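# Move mug from peg to upright on table

## Task

Lift the mug off its peg, place it on the table standing upright with the opening facing upward, then release it so it rests there without the robot.

## Robot and tools

Setup: two arms share the scene. left_arm carries a left hand, right_arm a right hand; the left hand mirrors the right. Scene frame: origin at table-top height, halfway between the arms' nominal bases; +z up, +x out over the table, +y toward left_arm (image sides do not follow these names). Calibrated bases: left_arm at (-0.035, +0.269, +0.002) m, quat_wxyz (+1.000, 0, 0, -0.004); right_arm at (+0.047, -0.365, +0.021) m, quat_wxyz (+1.000, 0, 0, -0.001). A camera stand is fixed behind the arms. Loose objects may get an occasional brief shove from outside.

Hand point axes (right hand): +z along straight fingers toward the tips, +x across the palm away from the thumb, +y out of the palm face (palm surface at y = -0.062 m). On the left hand +x points toward the thumb. A rigid mast near the wrist on the palm side (x +0.05 to +0.10, z -0.16 to -0.11, up to y = +0.06 m; x sign flips on the left hand) can collide with things. Fingertips have 0.03 m rubber caps.

execute_actions(actions, cameras): actions is a list of actions; each action is a table of 1 to 15 rows, one row per 1/30 s step; a short table repeats its final row to fill 15 steps. Every row has exactly 48 numbers, each in [-1, 1], covering both arms even when one is idle: left_arm dx, dy, dz, rx, ry, rz; then 16 left_gripper motor numbers; left current_limit; left speed; then the same 24 for right_arm/right_gripper. dx..rz are an offset, along scene-frame axes, from that arm's Hand target as it stood when the action began (not from the previous row); rotation is a rotation vector about the Hand target position. Scale: 1.0 = 0.6 m or 180 degrees. Sending the same offset in a later action moves further. An all-zero pose offset re-requests the current target. Translations longer than 1.0 get scaled down.

Motor order per hand: index_mcp, index_abd, index_pip, index_dip, middle_mcp, middle_abd, middle_pip, middle_dip, ring_mcp, ring_abd, ring_pip, ring_dip, thumb_cmc, thumb_axl, thumb_mcp, thumb_ipl. Each is an absolute goal angle mapped linearly between the hinge stops; lower numbers bend/curl (mcp, pip, dip toward the palm; thumb_cmc brings the thumb in front of the palm). Open hand: +0.75, +0.00, +0.58, +0.70, +0.75, +0.00, +0.58, +0.70, +0.75, +0.00, +0.58, +0.70, +0.71, +0.68, +0.23, +0.17. A useful pinch-ready shape: +0.49, +0.00, +0.17, +0.70, +0.75, +0.00, +0.58, +0.92, +0.94, +0.00, +0.58, +0.70, -0.56, +0.68, +0.04, +0.06; deeper grasps come from lowering mcp/pip/dip further, e.g. -0.30, +0.00, -0.04, +0.44, -0.40, +0.00, -0.18, +0.36, +0.09, +0.00, +0.58, +0.78, -0.61, +0.68, +0.03, +0.11. A zero is a real goal, so to keep a hand unchanged copy its hand_goal, hand_current_limit and hand_speed back.

current_limit maps -1..+1 to 0..550 mA (floor 11 mA); very low limits may not lift a finger. speed sets goal slew as (speed + 1)/2 of 8.5 rad/s. Initially +0.4 and -0.6; values persist. A finger squeezes only when its goal lies past the object's surface; further past means harder, up to the cap. A motor drawing 495 mA or more for a net 5 s shuts down for 10 s and drops what it held, so grip with moderate limits and goals not far past contact.

cameras: names from cam_head_left, cam_head_right, cam_high, cam_low, cam_left_wrist, cam_right_wrist, or ["all"], or []. Default: all images for an empty actions list, none otherwise. An unknown name voids the call. An empty actions call is a pure look.

zoom_image(camera, region): region [x0, y0, x1, y1] in pixels of the latest image from that camera (at most 504 by 504); only cameras in the newest image set work. Images are 672x504.

finished_scene(scene optional, 1): ends the scene permanently; the mug must already stand upright on its own.

Results: per arm, end_effector_position (m) and end_effector_quat_wxyz in the scene frame, possibly off by a few cm; Hand target (the commanded pose after clipping, base for next offsets); joint positions, velocities ("within noise" when still), torques (include arm weight; positive toward larger joint angle; numbers 3 and 4 wrap at ±28 N m); motor temperatures. Per hand: hand_goal, hand_measured, hand_current_ma (positive pushes toward -1), hand_state (moving, goal, blocked, overload), hand_current_limit, hand_speed.

Motion behaviour: each step the commanded orientation is clipped to 40 degrees from the measured one; the arm may stop short of its target, and waiting does not fix that: send the remaining gap as an offset. Tiny moves may not start. The elbow sags, more under load, so aim higher. Near the singularity by the first joint small moves can swing the whole arm. To release a push, command back past the hand point. Joint limits (rad): waist -2.880..2.880, shoulder 0.000..3.142, elbow 0.000..3.019, wrist pitch -1.693..1.571, wrist yaw -1.571..1.571, wrist roll -2.094..2.094.

Avoid: dropping the mug or releasing it while moving, letting anything fall or leave the table, hard hits on fixed or heavy objects, any contact between the two arms or one hand gripping the other, long pushes toward unreachable poses or stretched holding (motors heat; at 100 °C an arm goes limp for 30 to 60 s, MOTOR HOT appears at 85 °C). An arm stop discards hand commands sent during it.

Each tool is called after "Emit:" by a JSON object that holds its "method" and its "body".

## Session

Emit:
{"method": "execute_actions", "body": {"actions": []}}

Scene clock: 0.00 s.
left_arm: end_effector_position=(+0.4244, +0.4410, +0.2095) hand_goal=(+0.754, +0.000, +0.576, +0.696, +0.754, +0.000, +0.576, +0.696, +0.754, +0.000, +0.576, +0.696, +0.714, +0.678, +0.226, +0.168) hand_measured=(+0.754, +0.000, +0.576, +0.696, +0.754, +0.000, +0.576, +0.696, +0.754, +0.000, +0.576, +0.696, +0.714, +0.678, +0.226, +0.168) hand_current_ma=(+0, +0, +0, +0, +0, +0, +0, +0, +0, +0, +0, +0, +0, +0, +0, +0) hand_state=(goal, goal, goal, goal, goal, goal, goal, goal, goal, goal, goal, goal, goal, goal, goal, goal) hand_current_limit=0.40 hand_speed=-0.60 end_effector_quat_wxyz=(+0.287, -0.089, +0.686, +0.663) | right_arm: end_effector_position=(+0.3699, -0.1786, +0.3004) hand_goal=(+0.754, +0.000, +0.576, +0.696, +0.754, +0.000, +0.576, +0.696, +0.754, +0.000, +0.576, +0.696, +0.714, +0.678, +0.226, +0.168) hand_measured=(+0.754, +0.000, +0.576, +0.696, +0.754, +0.000, +0.576, +0.696, +0.754, +0.000, +0.576, +0.696, +0.714, +0.678, +0.226, +0.168) hand_current_ma=(+0, +0, +0, +0, +0, +0, +0, +0, +0, +0, +0, +0, +0, +0, +0, +0) hand_state=(goal, goal, goal, goal, goal, goal, goal, goal, goal, goal, goal, goal, goal, goal, goal, goal) hand_current_limit=0.40 hand_speed=-0.60 end_effector_quat_wxyz=(-0.014, +0.246, +0.969, +0.024)
Joint positions: left_arm=[-0.012 1.925 0.855 1.235 -1.307 -0.378] | right_arm=[0.407 1.089 1.159 -1.634 -0.055 -0.668]
Joint velocities: within noise
Joint torques (N m): no reading
Motor temperatures (°C): left_arm=[29 28 29 28 28 27] | right_arm=[31 29 28 28 28 28]
Heat: left arm: hottest waist 29 °C; right arm: hottest waist 31 °C.
Hand target: left_arm +0.4274, +0.4409, +0.2142; +0.294, -0.096, +0.683, +0.662 | right_arm +0.3751, -0.1764, +0.3134; -0.002, +0.246, +0.969, +0.033

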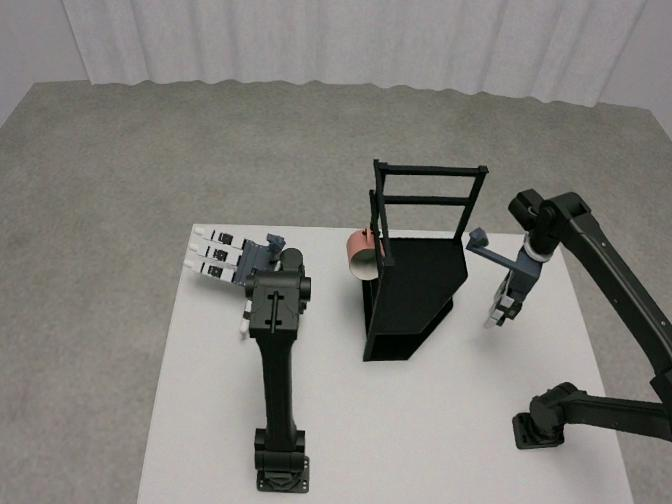

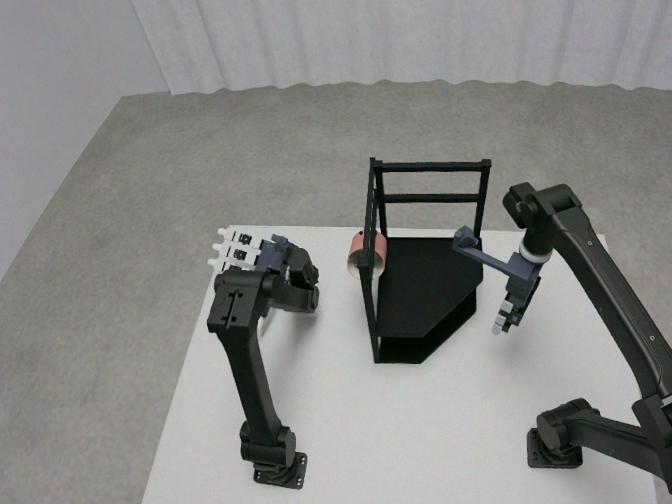

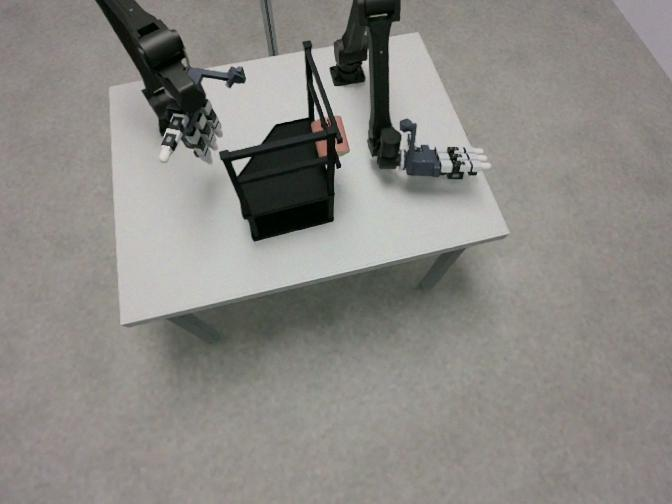

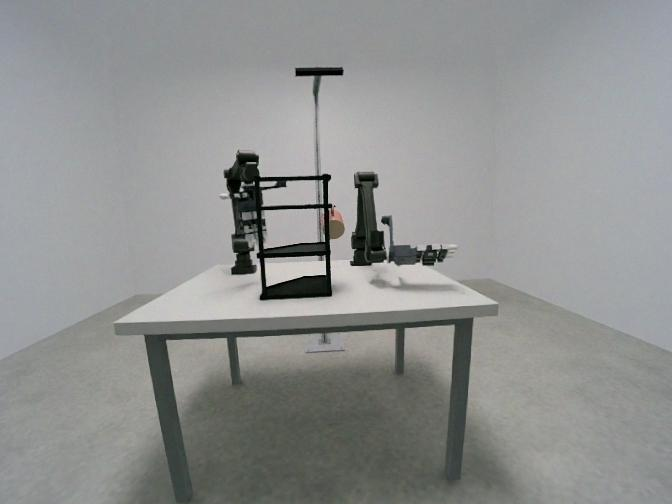

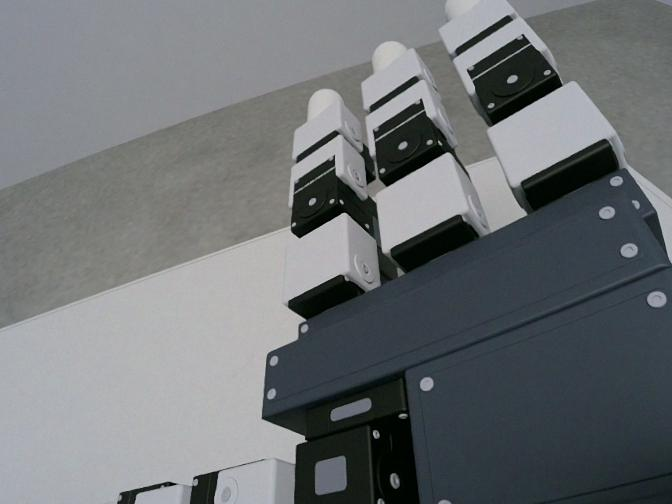

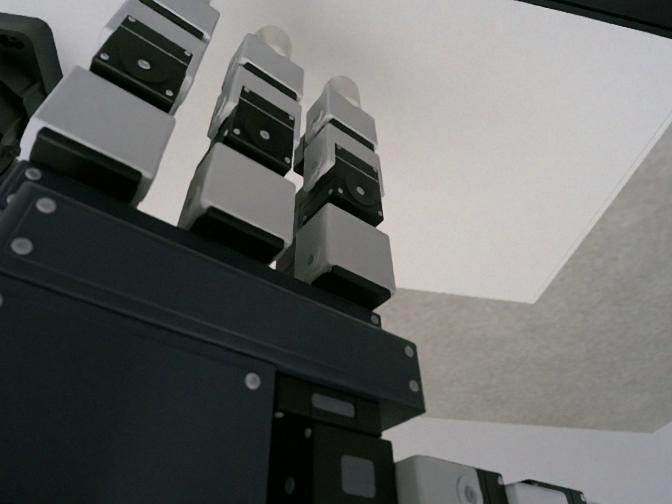

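Emit:
{"method": "zoom_image", "body": {"camera": "cam_head_left", "region": [300, 140, 500, 380]}}

Emit:
{"method": "zoom_image", "body": {"camera": "cam_high", "region": [200, 30, 420, 250]}}

Emit:
{"method": "zoom_image", "body": {"camera": "cam_low", "region": [200, 130, 480, 330]}}

Emit:
{"method": "zoom_image", "body": {"camera": "cam_head_right", "region": [300, 140, 500, 380]}}

Scaled by 2.100 from the camera's 672x504 image, which has a finer 960x720 frame.

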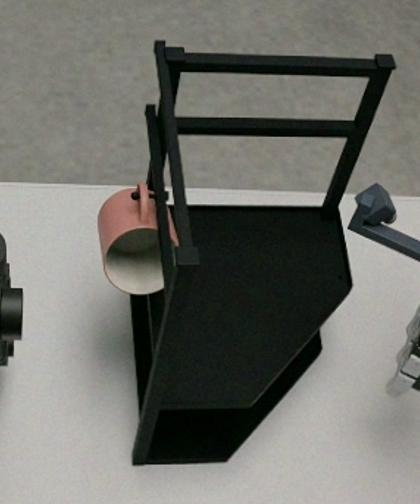

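Scaled by 2.291 from the camera's 672x504 image, which has a finer 960x720 frame.

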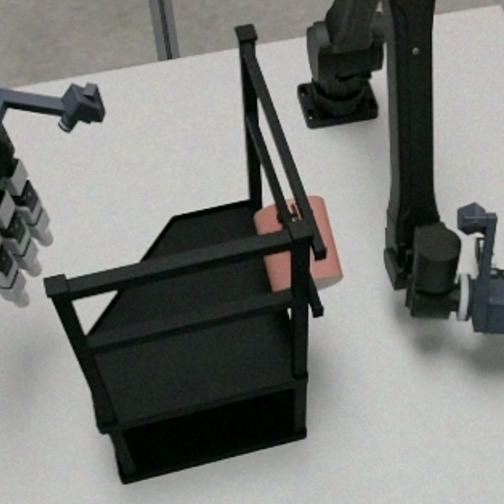

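Scaled by 1.800 from the camera's 672x504 image, which has a finer 960x720 frame.

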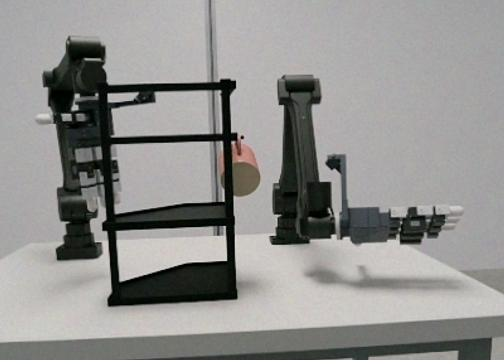

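Scaled by 2.100 from the camera's 672x504 image, which has a finer 960x720 frame.

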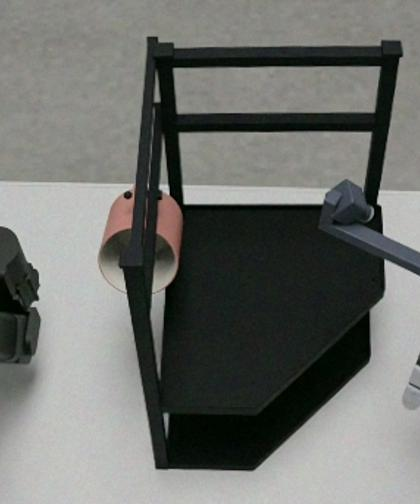

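Emit:
{"method": "zoom_image", "body": {"camera": "cam_low", "region": [340, 160, 480, 300]}}

Emit:
{"method": "zoom_image", "body": {"camera": "cam_low", "region": [215, 165, 355, 305]}}

Emit:
{"method": "zoom_image", "body": {"camera": "cam_head_left", "region": [180, 220, 320, 360]}}

Emit:
{"method": "zoom_image", "body": {"camera": "cam_head_left", "region": [330, 150, 470, 290]}}

Emit:
{"method": "zoom_image", "body": {"camera": "cam_head_right", "region": [330, 150, 470, 290]}}

Emit:
{"method": "zoom_image", "body": {"camera": "cam_high", "region": [280, 70, 420, 210]}}

Scaled by 3.600 from the camera's 672x504 image, which has a finer 960x720 frame.

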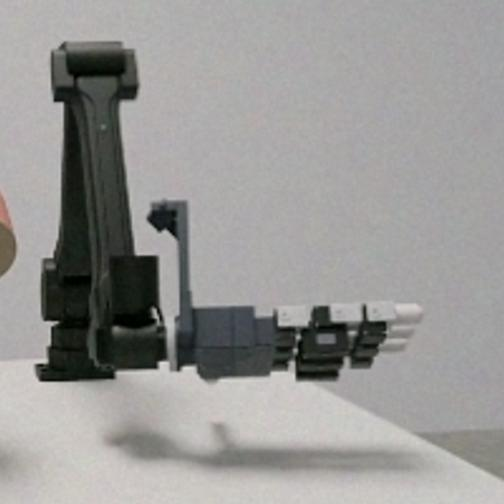

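Scaled by 3.600 from the camera's 672x504 image, which has a finer 960x720 frame.

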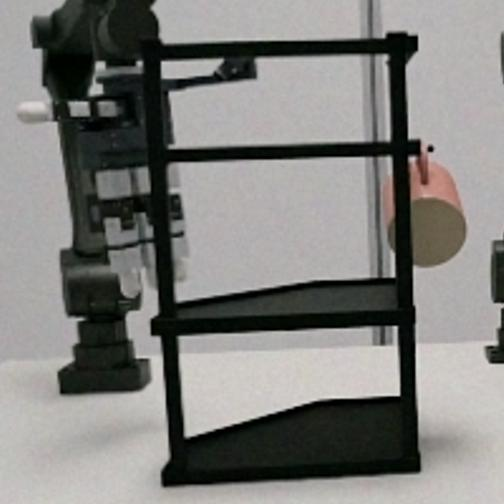

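Scaled by 3.600 from the camera's 672x504 image, which has a finer 960x720 frame.

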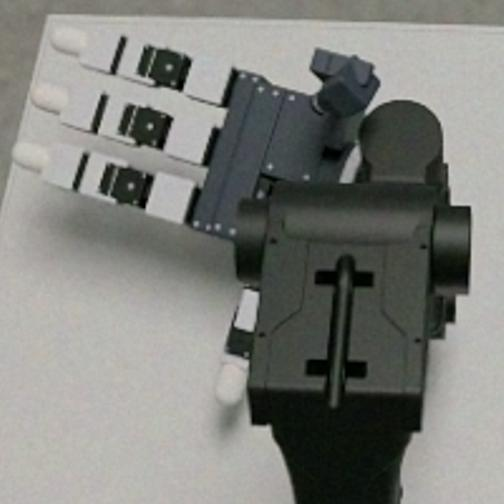

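Scaled by 3.600 from the camera's 672x504 image, which has a finer 960x720 frame.

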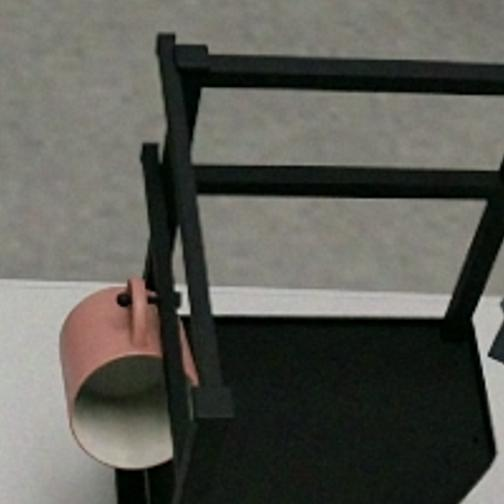

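Scaled by 3.600 from the camera's 672x504 image, which has a finer 960x720 frame.

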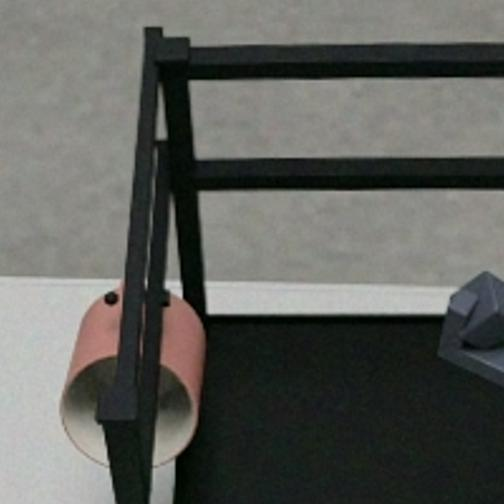

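Scaled by 3.600 from the camera's 672x504 image, which has a finer 960x720 frame.

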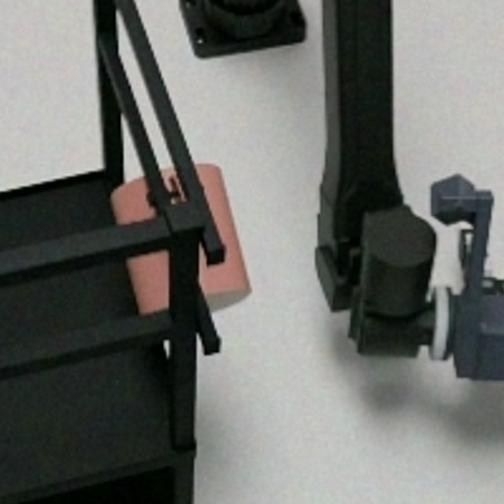

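Emit:
{"method": "zoom_image", "body": {"camera": "cam_head_left", "region": [340, 150, 420, 230]}}

Emit:
{"method": "zoom_image", "body": {"camera": "cam_head_left", "region": [330, 215, 410, 295]}}

Emit:
{"method": "zoom_image", "body": {"camera": "cam_low", "region": [300, 165, 360, 245]}}

Emit:
{"method": "zoom_image", "body": {"camera": "cam_high", "region": [290, 90, 370, 170]}}

Emit:
{"method": "zoom_image", "body": {"camera": "cam_head_right", "region": [330, 215, 410, 295]}}

Scaled by 6.300 from the camera's 672x504 image, which has a finer 960x720 frame.

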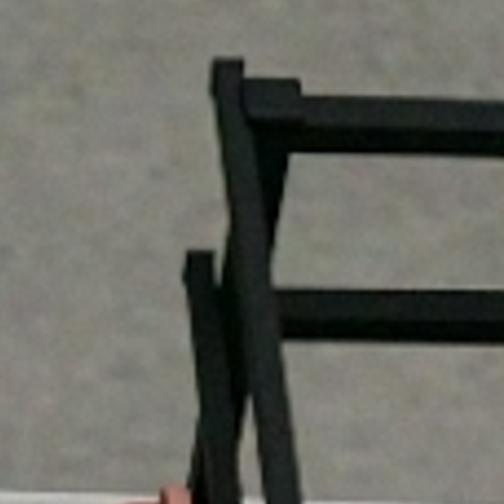

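Scaled by 6.300 from the camera's 672x504 image, which has a finer 960x720 frame.

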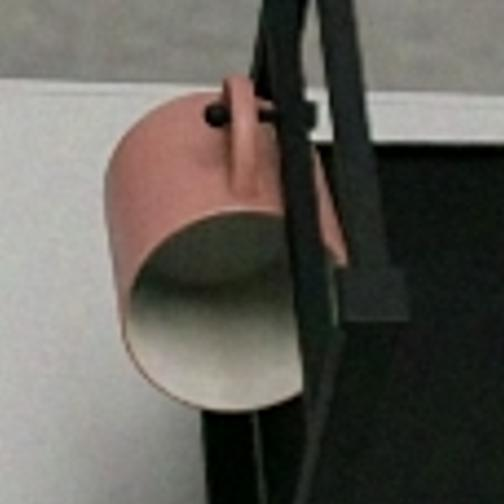

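Scaled by 6.300 from the camera's 672x504 image, which has a finer 960x720 frame.

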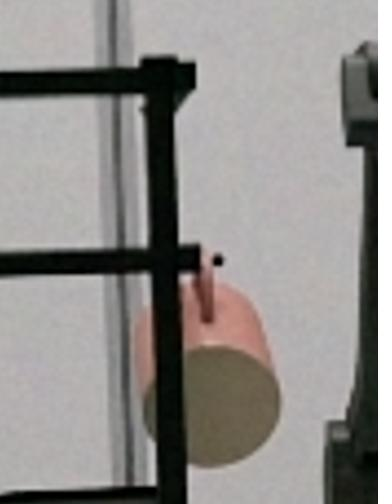

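Scaled by 6.300 from the camera's 672x504 image, which has a finer 960x720 frame.

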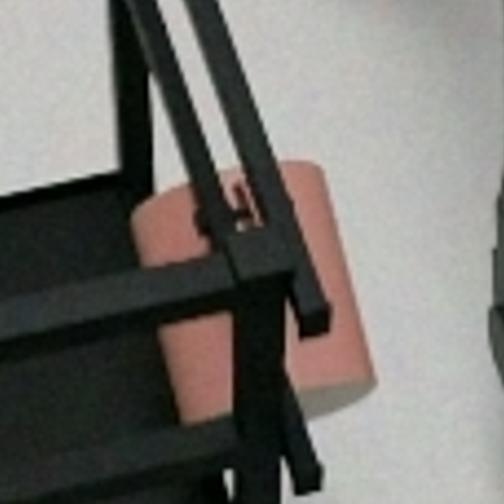

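Scaled by 6.300 from the camera's 672x504 image, which has a finer 960x720 frame.

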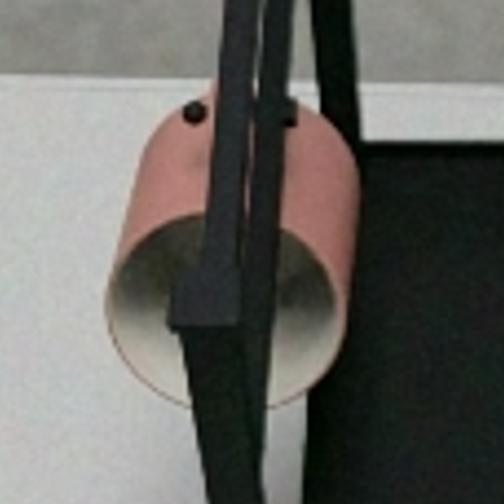

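Emit:
{"method": "execute_actions", "body": {"actions": [[[0.0355,-0.009,0.0217,-0.0213,-0.0459,-0.0713,-0.205,-0.083,0.43,0.55,-0.205,0.083,0.43,0.55,-0.89,0,-0.88,-0.54,-0.643,0.678,0.056,-0.049,0.4,-0.6,0,0,0,0,0,0,0.754,0,0.576,0.696,0.754,0,0.576,0.696,0.754,0,0.576,0.696,0.714,0.678,0.226,0.168,0.4,-0.6]],[[0.0355,-0.009,0.0217,-0.0213,-0.0459,-0.0713,-0.205,-0.083,0.43,0.55,-0.205,0.083,0.43,0.55,-0.89,0,-0.88,-0.54,-0.643,0.678,0.056,-0.049,0.4,-0.6,0,0,0,0,0,0,0.754,0,0.576,0.696,0.754,0,0.576,0.696,0.754,0,0.576,0.696,0.714,0.678,0.226,0.168,0.4,-0.6]],[[0.0333,-0.0417,0.0167,-0.0539,-0.0269,-0.0843,-0.205,-0.083,0.43,0.55,-0.205,0.083,0.43,0.55,-0.89,0,-0.88,-0.54,-0.643,0.678,0.056,-0.049,0.4,-0.6,0,0,0,0,0,0,0.754,0,0.576,0.696,0.754,0,0.576,0.696,0.754,0,0.576,0.696,0.714,0.678,0.226,0.168,0.4,-0.6]],[[0.0333,-0.0417,0.0167,-0.0539,-0.0269,-0.0843,-0.205,-0.083,0.43,0.55,-0.205,0.083,0.43,0.55,-0.89,0,-0.88,-0.54,-0.643,0.678,0.056,-0.049,0.4,-0.6,0,0,0,0,0,0,0.754,0,0.576,0.696,0.754,0,0.576,0.696,0.754,0,0.576,0.696,0.714,0.678,0.226,0.168,0.4,-0.6]]], "cameras": ["cam_head_left", "cam_left_wrist"]}}

Scene clock: 1400.37 s.
left_arm: end_effector_position=(+0.5115, +0.3767, +0.2608) hand_goal=(-0.204, -0.082, +0.430, +0.550, -0.204, +0.084, +0.430, +0.550, -0.890, +0.000, -0.880, -0.540, -0.642, +0.678, +0.056, -0.048) hand_measured=(-0.202, -0.076, +0.432, +0.552, -0.200, +0.086, +0.432, +0.552, -0.382, +0.000, -0.628, -0.498, -0.624, +0.678, +0.056, -0.046) hand_current_ma=(+3, +6, +2, +3, +4, +1, +2, +2, +385, +0, +385, +106, +32, -1, +0, +2) hand_state=(goal, goal, goal, goal, goal, goal, goal, goal, blocked, goal, blocked, blocked, goal, goal, goal, goal) hand_current_limit=0.40 hand_speed=-0.60 end_effector_quat_wxyz=(+0.676, -0.001, +0.699, +0.234) | right_arm: end_effector_position=(+0.3699, -0.1786, +0.3004) hand_goal=(+0.754, +0.000, +0.576, +0.696, +0.754, +0.000, +0.576, +0.696, +0.754, +0.000, +0.576, +0.696, +0.714, +0.678, +0.226, +0.168) hand_measured=(+0.754, +0.000, +0.576, +0.696, +0.754, +0.000, +0.576, +0.696, +0.754, +0.000, +0.576, +0.696, +0.714, +0.678, +0.224, +0.168) hand_current_ma=(+0, +0, +0, +0, +0, +0, +0, +0, +0, +0, +0, +0, +0, +0, -1, +0) hand_state=(goal, goal, goal, goal, goal, goal, goal, goal, goal, goal, goal, goal, goal, goal, goal, goal) hand_current_limit=0.40 hand_speed=-0.60 end_effector_quat_wxyz=(-0.014, +0.246, +0.969, +0.024)
Joint positions: left_arm=[-0.07 1.505 0.736 0.796 -0.412 -1.228] | right_arm=[0.407 1.089 1.159 -1.634 -0.055 -0.668]
Joint torques (N m): left_arm=[0.03 -14.15 6.67 1.2 0.1 0.18] | right_arm=[0.91 -7.06 12.29 0.61 -0.06 0.1]
Motor temperatures (°C): left_arm=[29 41 37 28 27 26] | right_arm=[30 30 51 28 28 27]
Heat: left arm: hottest shoulder 41 °C; right arm: hottest elbow 51 °C.
Hand target: left_arm +0.5100, +0.3800, +0.2600; +0.674, -0.004, +0.701, +0.233 | right_arm +0.3751, -0.1764, +0.3134; -0.002, +0.246, +0.969, +0.033
Off the commanded pose: left_arm 0.004 m, 1 deg | right_arm 0.014 m, 2 deg.
Images, in order (width x height): cam_head_left 672x504, cam_left_wrist 672x504.

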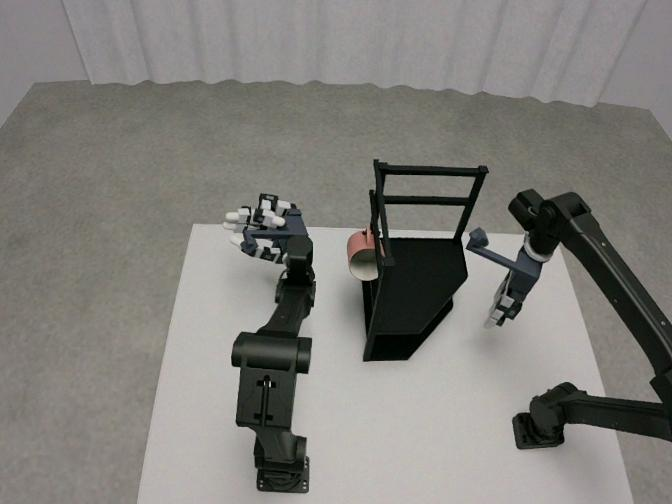

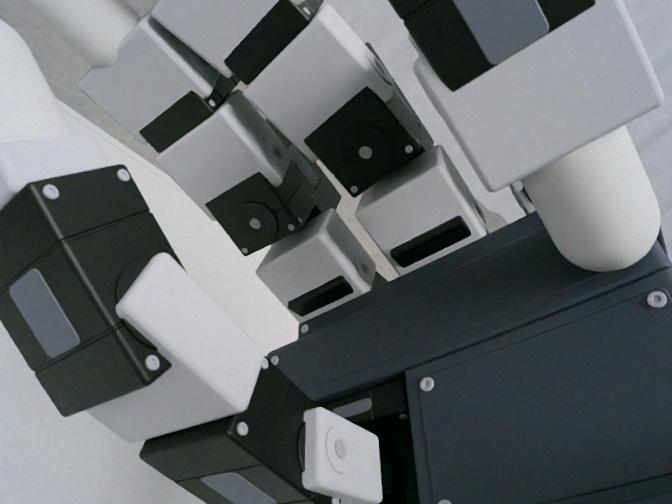

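Emit:
{"method": "execute_actions", "body": {"actions": [[[-0.0083,-0.05,0.0167,-0.0617,0.0167,-0.0784,-0.205,-0.083,0.43,0.55,-0.205,0.083,0.43,0.55,-0.36,0,-0.6,-0.48,-0.643,0.678,0.056,-0.049,0.4,-0.6,0,0,0,0,0,0,0.754,0,0.576,0.696,0.754,0,0.576,0.696,0.754,0,0.576,0.696,0.714,0.678,0.226,0.168,0.4,-0.6]],[[-0.0083,-0.05,0.0167,-0.0617,0.0167,-0.0784,-0.205,-0.083,0.43,0.55,-0.205,0.083,0.43,0.55,-0.36,0,-0.6,-0.48,-0.643,0.678,0.056,-0.049,0.4,-0.6,0,0,0,0,0,0,0.754,0,0.576,0.696,0.754,0,0.576,0.696,0.754,0,0.576,0.696,0.714,0.678,0.226,0.168,0.4,-0.6]],[[-0.0333,-0.05,0.0167,-0.0167,0.019,-0.0817,-0.205,-0.083,0.43,0.55,-0.205,0.083,0.43,0.55,-0.36,0,-0.6,-0.48,-0.643,0.678,0.056,-0.049,0.4,-0.6,0,0,0,0,0,0,0.754,0,0.576,0.696,0.754,0,0.576,0.696,0.754,0,0.576,0.696,0.714,0.678,0.226,0.168,0.4,-0.6]],[[-0.0333,-0.05,0.0167,-0.0167,0.019,-0.0817,-0.205,-0.083,0.43,0.55,-0.205,0.083,0.43,0.55,-0.36,0,-0.6,-0.48,-0.643,0.678,0.056,-0.049,0.4,-0.6,0,0,0,0,0,0,0.754,0,0.576,0.696,0.754,0,0.576,0.696,0.754,0,0.576,0.696,0.714,0.678,0.226,0.168,0.4,-0.6]],[[-0.0667,-0.0333,0.0083,-0.0167,0.0138,-0.053,-0.205,-0.083,0.43,0.55,-0.205,0.083,0.43,0.55,-0.36,0,-0.6,-0.48,-0.643,0.678,0.056,-0.049,0.4,-0.6,0,0,0,0,0,0,0.754,0,0.576,0.696,0.754,0,0.576,0.696,0.754,0,0.576,0.696,0.714,0.678,0.226,0.168,0.4,-0.6]],[[-0.0667,-0.0333,0.0083,-0.0167,0.0138,-0.053,-0.205,-0.083,0.43,0.55,-0.205,0.083,0.43,0.55,-0.36,0,-0.6,-0.48,-0.643,0.678,0.056,-0.049,0.4,-0.6,0,0,0,0,0,0,0.754,0,0.576,0.696,0.754,0,0.576,0.696,0.754,0,0.576,0.696,0.714,0.678,0.226,0.168,0.4,-0.6]]], "cameras": ["all"]}}

Scene clock: 1432.23 s.
left_arm: end_effector_position=(+0.3698, +0.2149, +0.2805) hand_goal=(-0.204, -0.082, +0.430, +0.550, -0.204, +0.084, +0.430, +0.550, -0.360, +0.000, -0.600, -0.480, -0.642, +0.678, +0.056, -0.048) hand_measured=(-0.204, -0.076, +0.432, +0.552, -0.204, +0.086, +0.432, +0.552, -0.358, +0.000, -0.600, -0.482, -0.624, +0.678, +0.056, -0.046) hand_current_ma=(+0, +6, +2, +3, +0, +2, +1, +2, +2, +0, +0, -2, +32, +0, +0, +2) hand_state=(goal, goal, goal, goal, goal, goal, goal, goal, goal, goal, goal, goal, goal, goal, goal, goal) hand_current_limit=0.40 hand_speed=-0.60 end_effector_quat_wxyz=(+0.482, +0.263, +0.715, -0.432) | right_arm: end_effector_position=(+0.3699, -0.1786, +0.3004) hand_goal=(+0.754, +0.000, +0.576, +0.696, +0.754, +0.000, +0.576, +0.696, +0.754, +0.000, +0.576, +0.696, +0.714, +0.678, +0.226, +0.168) hand_measured=(+0.754, +0.000, +0.576, +0.696, +0.754, +0.000, +0.576, +0.696, +0.754, +0.000, +0.576, +0.696, +0.714, +0.678, +0.224, +0.168) hand_current_ma=(+0, +0, +0, +0, +0, +0, +0, +0, +0, +0, +0, +0, +0, +0, -1, +0) hand_state=(goal, goal, goal, goal, goal, goal, goal, goal, goal, goal, goal, goal, goal, goal, goal, goal) hand_current_limit=0.40 hand_speed=-0.60 end_effector_quat_wxyz=(-0.014, +0.246, +0.969, +0.024)
Joint positions: left_arm=[0.218 0.881 0.7 -0.359 1.25 -1.431] | right_arm=[0.407 1.089 1.159 -1.634 -0.055 -0.668]
Joint torques (N m): left_arm=[0.09 -5.95 13.42 0.91 0.77 0.29] | right_arm=[0.79 -6.53 12.25 0.83 -0.03 0.09]
Heat: left arm: hottest shoulder 40 °C; right arm: hottest elbow 51 °C.
Hand target: left_arm +0.3800, +0.2201, +0.3101; +0.498, +0.276, +0.707, -0.420 | right_arm +0.3751, -0.1764, +0.3134; -0.002, +0.246, +0.969, +0.033
Off the commanded pose: left_arm 0.032 m, 3 deg | right_arm 0.014 m, 2 deg.

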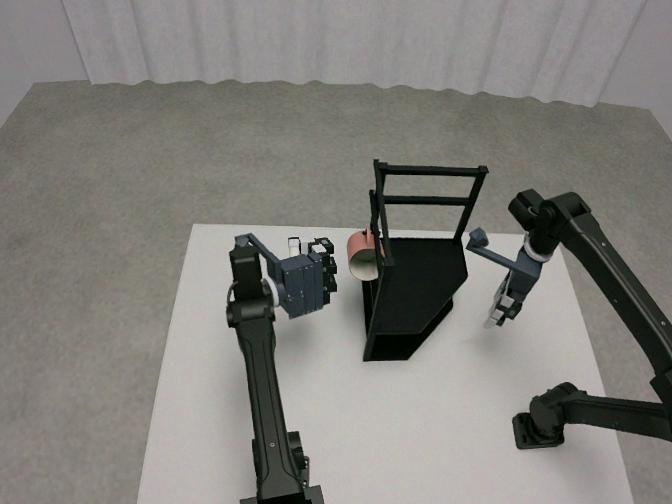

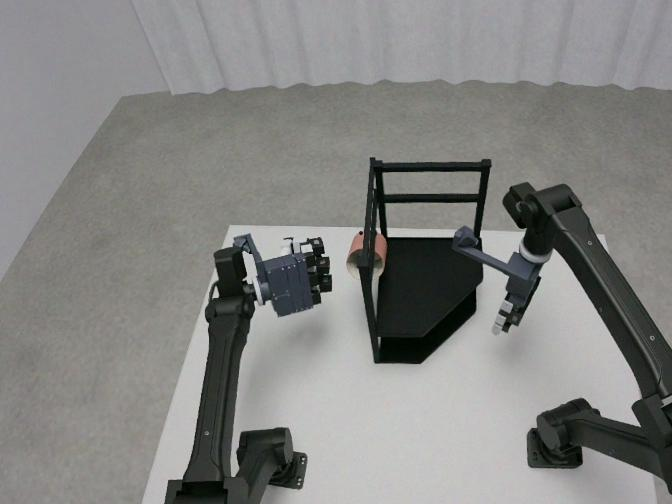

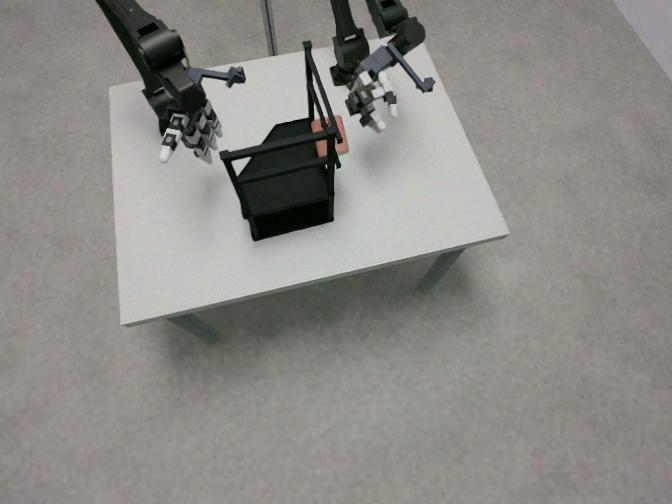

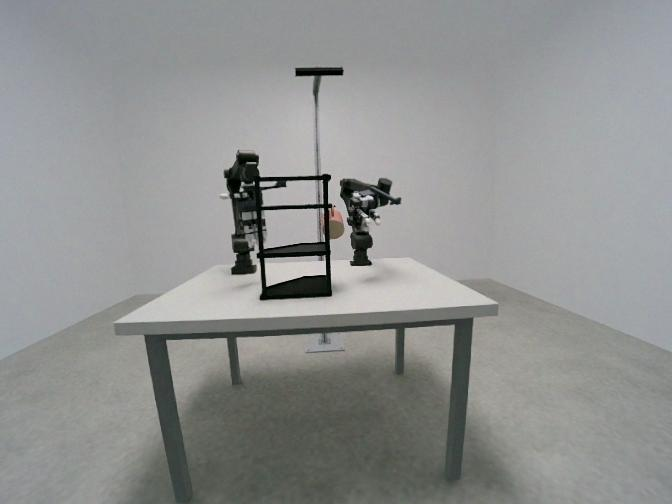

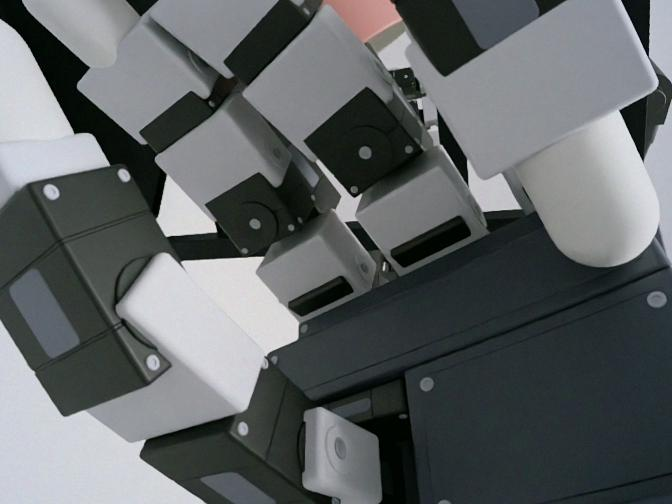

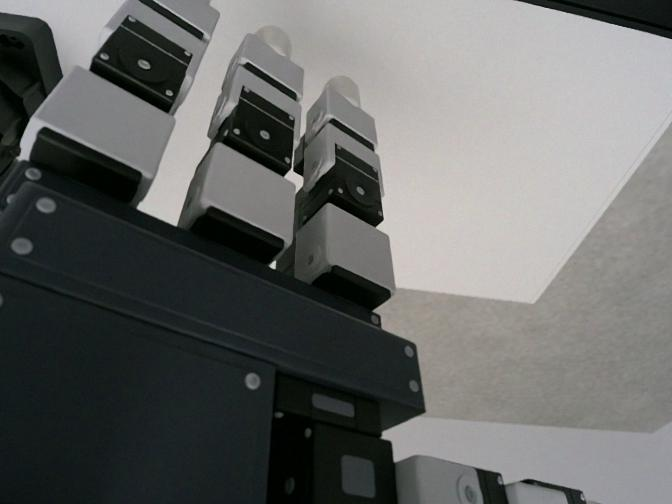

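Emit:
{"method": "zoom_image", "body": {"camera": "cam_head_left", "region": [220, 200, 420, 350]}}

Emit:
{"method": "zoom_image", "body": {"camera": "cam_low", "region": [300, 150, 420, 270]}}

Emit:
{"method": "zoom_image", "body": {"camera": "cam_high", "region": [290, 30, 450, 180]}}

Scaled by 2.520 from the camera's 672x504 image, which has a finer 960x720 frame.

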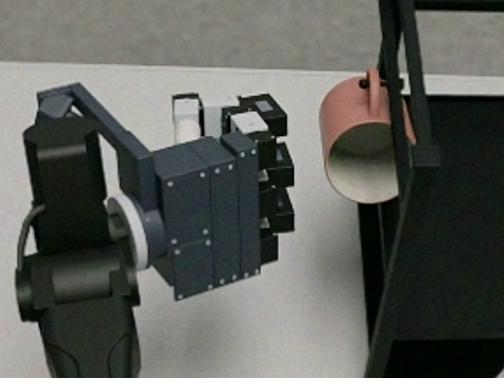

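Scaled by 4.200 from the camera's 672x504 image, which has a finer 960x720 frame.

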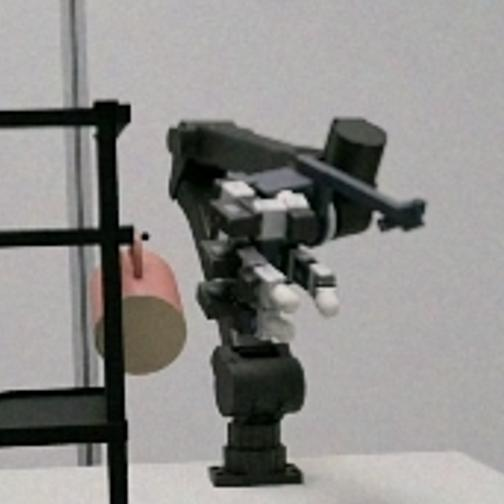

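Scaled by 3.150 from the camera's 672x504 image, which has a finer 960x720 frame.

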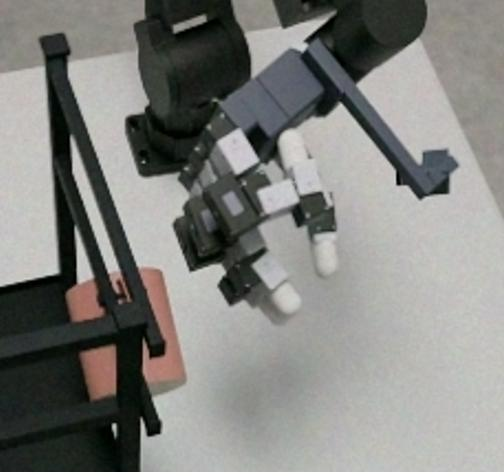

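Emit:
{"method": "zoom_image", "body": {"camera": "cam_head_left", "region": [440, 220, 560, 340]}}

Emit:
{"method": "zoom_image", "body": {"camera": "cam_head_left", "region": [270, 220, 390, 340]}}

Emit:
{"method": "zoom_image", "body": {"camera": "cam_head_right", "region": [270, 220, 390, 340]}}

Scaled by 4.200 from the camera's 672x504 image, which has a finer 960x720 frame.

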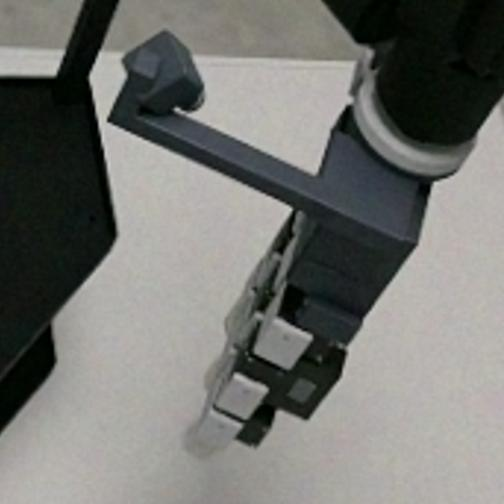

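Scaled by 4.200 from the camera's 672x504 image, which has a finer 960x720 frame.

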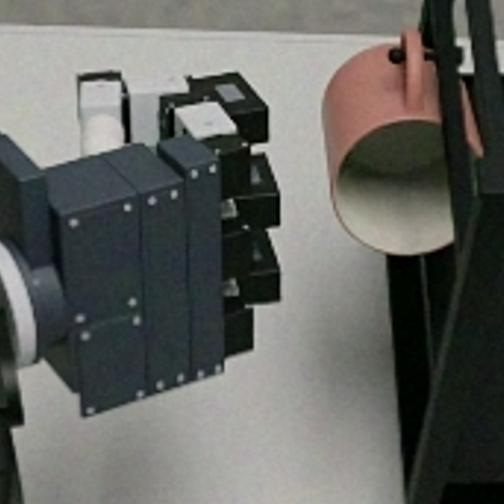

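Scaled by 4.200 from the camera's 672x504 image, which has a finer 960x720 frame.

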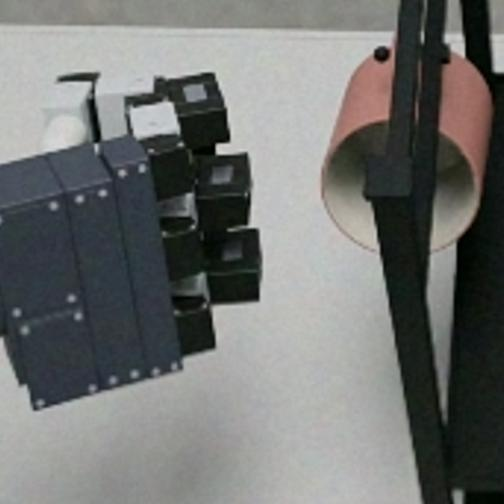

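Emit:
{"method": "zoom_image", "body": {"camera": "cam_high", "region": [335, 50, 415, 140]}}

Emit:
{"method": "zoom_image", "body": {"camera": "cam_low", "region": [335, 175, 405, 245]}}

Scaled by 5.600 from the camera's 672x504 image, which has a finer 960x720 frame.

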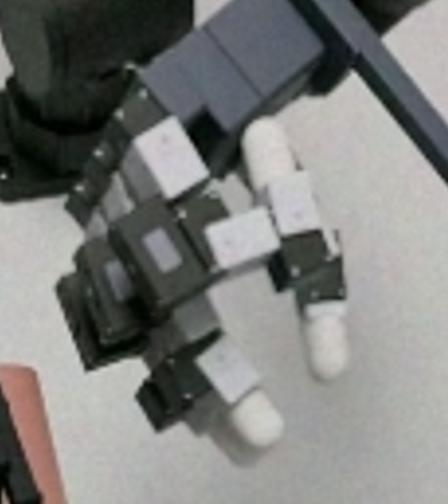

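Scaled by 7.200 from the camera's 672x504 image, which has a finer 960x720 frame.

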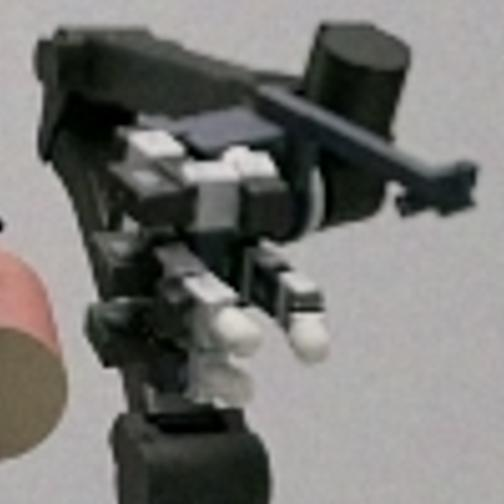

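Emit:
{"method": "execute_actions", "body": {"actions": [[[0.0133,0.05,0.0444,0.0783,-0.0659,0.04,0.75,-0.083,0.576,0.696,0.75,0.083,0.576,0.696,0.75,0,0.576,0.696,0.9,0.678,0.226,0.168,0.4,-0.6,0,0,0,0,0,0,0.754,0,0.576,0.696,0.754,0,0.576,0.696,0.754,0,0.576,0.696,0.714,0.678,0.226,0.168,0.4,-0.6]],[[0.0133,0.05,0.0444,0.0783,-0.0659,0.04,0.75,-0.083,0.576,0.696,0.75,0.083,0.576,0.696,0.75,0,0.576,0.696,0.9,0.678,0.226,0.168,0.4,-0.6,0,0,0,0,0,0,0.754,0,0.576,0.696,0.754,0,0.576,0.696,0.754,0,0.576,0.696,0.714,0.678,0.226,0.168,0.4,-0.6]],[[0.0133,0.05,0.0444,0.0783,-0.0659,0.04,0.75,-0.083,0.576,0.696,0.75,0.083,0.576,0.696,0.75,0,0.576,0.696,0.9,0.678,0.226,0.168,0.4,-0.6,0,0,0,0,0,0,0.754,0,0.576,0.696,0.754,0,0.576,0.696,0.754,0,0.576,0.696,0.714,0.678,0.226,0.168,0.4,-0.6]],[[-0.0267,-0.0213,0.045,0.1208,-0.056,0.0003,0.75,-0.083,0.576,0.696,0.75,0.083,0.576,0.696,0.75,0,0.576,0.696,0.9,0.678,0.226,0.168,0.4,-0.6,0,0,0,0,0,0,0.754,0,0.576,0.696,0.754,0,0.576,0.696,0.754,0,0.576,0.696,0.714,0.678,0.226,0.168,0.4,-0.6]],[[-0.0267,-0.0213,0.045,0.1208,-0.056,0.0003,0.75,-0.083,0.576,0.696,0.75,0.083,0.576,0.696,0.75,0,0.576,0.696,0.9,0.678,0.226,0.168,0.4,-0.6,0,0,0,0,0,0,0.754,0,0.576,0.696,0.754,0,0.576,0.696,0.754,0,0.576,0.696,0.714,0.678,0.226,0.168,0.4,-0.6]]], "cameras": ["cam_head_left"]}}

Scene clock: 2114.13 s.
left_arm: end_effector_position=(+0.3726, +0.2822, +0.4350) hand_goal=(+0.750, -0.082, +0.576, +0.696, +0.750, +0.084, +0.576, +0.696, +0.750, +0.000, +0.576, +0.696, +0.900, +0.678, +0.226, +0.168) hand_measured=(+0.756, -0.078, +0.576, +0.694, +0.758, +0.086, +0.576, +0.694, +0.756, +0.002, +0.576, +0.694, +0.906, +0.678, +0.224, +0.166) hand_current_ma=(+10, +3, +0, -2, +11, +2, +0, -2, +10, +1, +0, -2, +9, +0, -4, -3) hand_state=(goal, goal, goal, goal, goal, goal, goal, goal, goal, goal, goal, goal, goal, goal, goal, goal) hand_current_limit=0.40 hand_speed=-0.60 end_effector_quat_wxyz=(+0.525, +0.598, +0.490, +0.355) | right_arm: end_effector_position=(+0.3699, -0.1786, +0.3004) hand_goal=(+0.754, +0.000, +0.576, +0.696, +0.754, +0.000, +0.576, +0.696, +0.754, +0.000, +0.576, +0.696, +0.714, +0.678, +0.226, +0.168) hand_measured=(+0.754, +0.000, +0.576, +0.696, +0.754, +0.000, +0.576, +0.696, +0.754, +0.000, +0.576, +0.696, +0.714, +0.678, +0.224, +0.168) hand_current_ma=(+0, +0, +0, +0, +0, +0, +0, +0, +0, +0, +0, +0, +0, +0, -1, +0) hand_state=(goal, goal, goal, goal, goal, goal, goal, goal, goal, goal, goal, goal, goal, goal, goal, goal) hand_current_limit=0.40 hand_speed=-0.60 end_effector_quat_wxyz=(-0.014, +0.246, +0.969, +0.024)
Joint positions: left_arm=[0.177 0.68 0.631 -0.171 0.45 0.005] | right_arm=[0.407 1.089 1.159 -1.634 -0.055 -0.668]
Joint torques (N m): left_arm=[-0.15 -3.78 9.85 2.71 0.33 0.11] | right_arm=[1.2 -7.18 12.21 0.62 -0.08 0.07]
Motor temperatures (°C): left_arm=[29 33 69 27 29 27] | right_arm=[30 30 53 28 28 27]
Heat: left arm: hottest elbow 69 °C; right arm: hottest elbow 53 °C.
Hand target: left_arm +0.3719, +0.2845, +0.4442; +0.528, +0.596, +0.480, +0.368 | right_arm +0.3751, -0.1764, +0.3134; -0.002, +0.246, +0.969, +0.033
Off the commanded pose: left_arm 0.009 m, 2 deg | right_arm 0.014 m, 2 deg.
Images, in order (width x height): cam_head_left 672x504.

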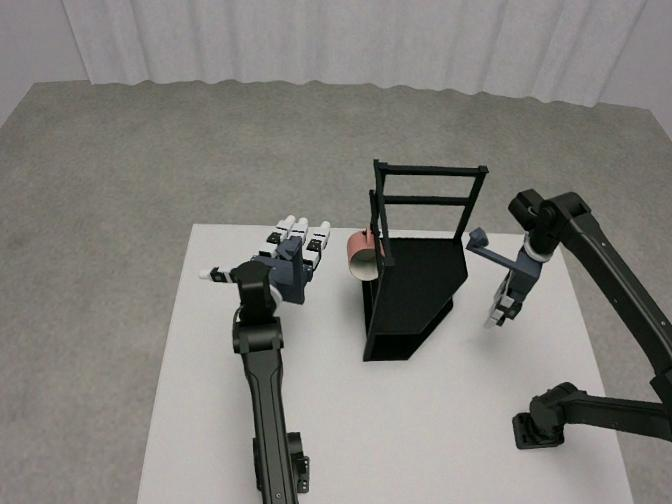

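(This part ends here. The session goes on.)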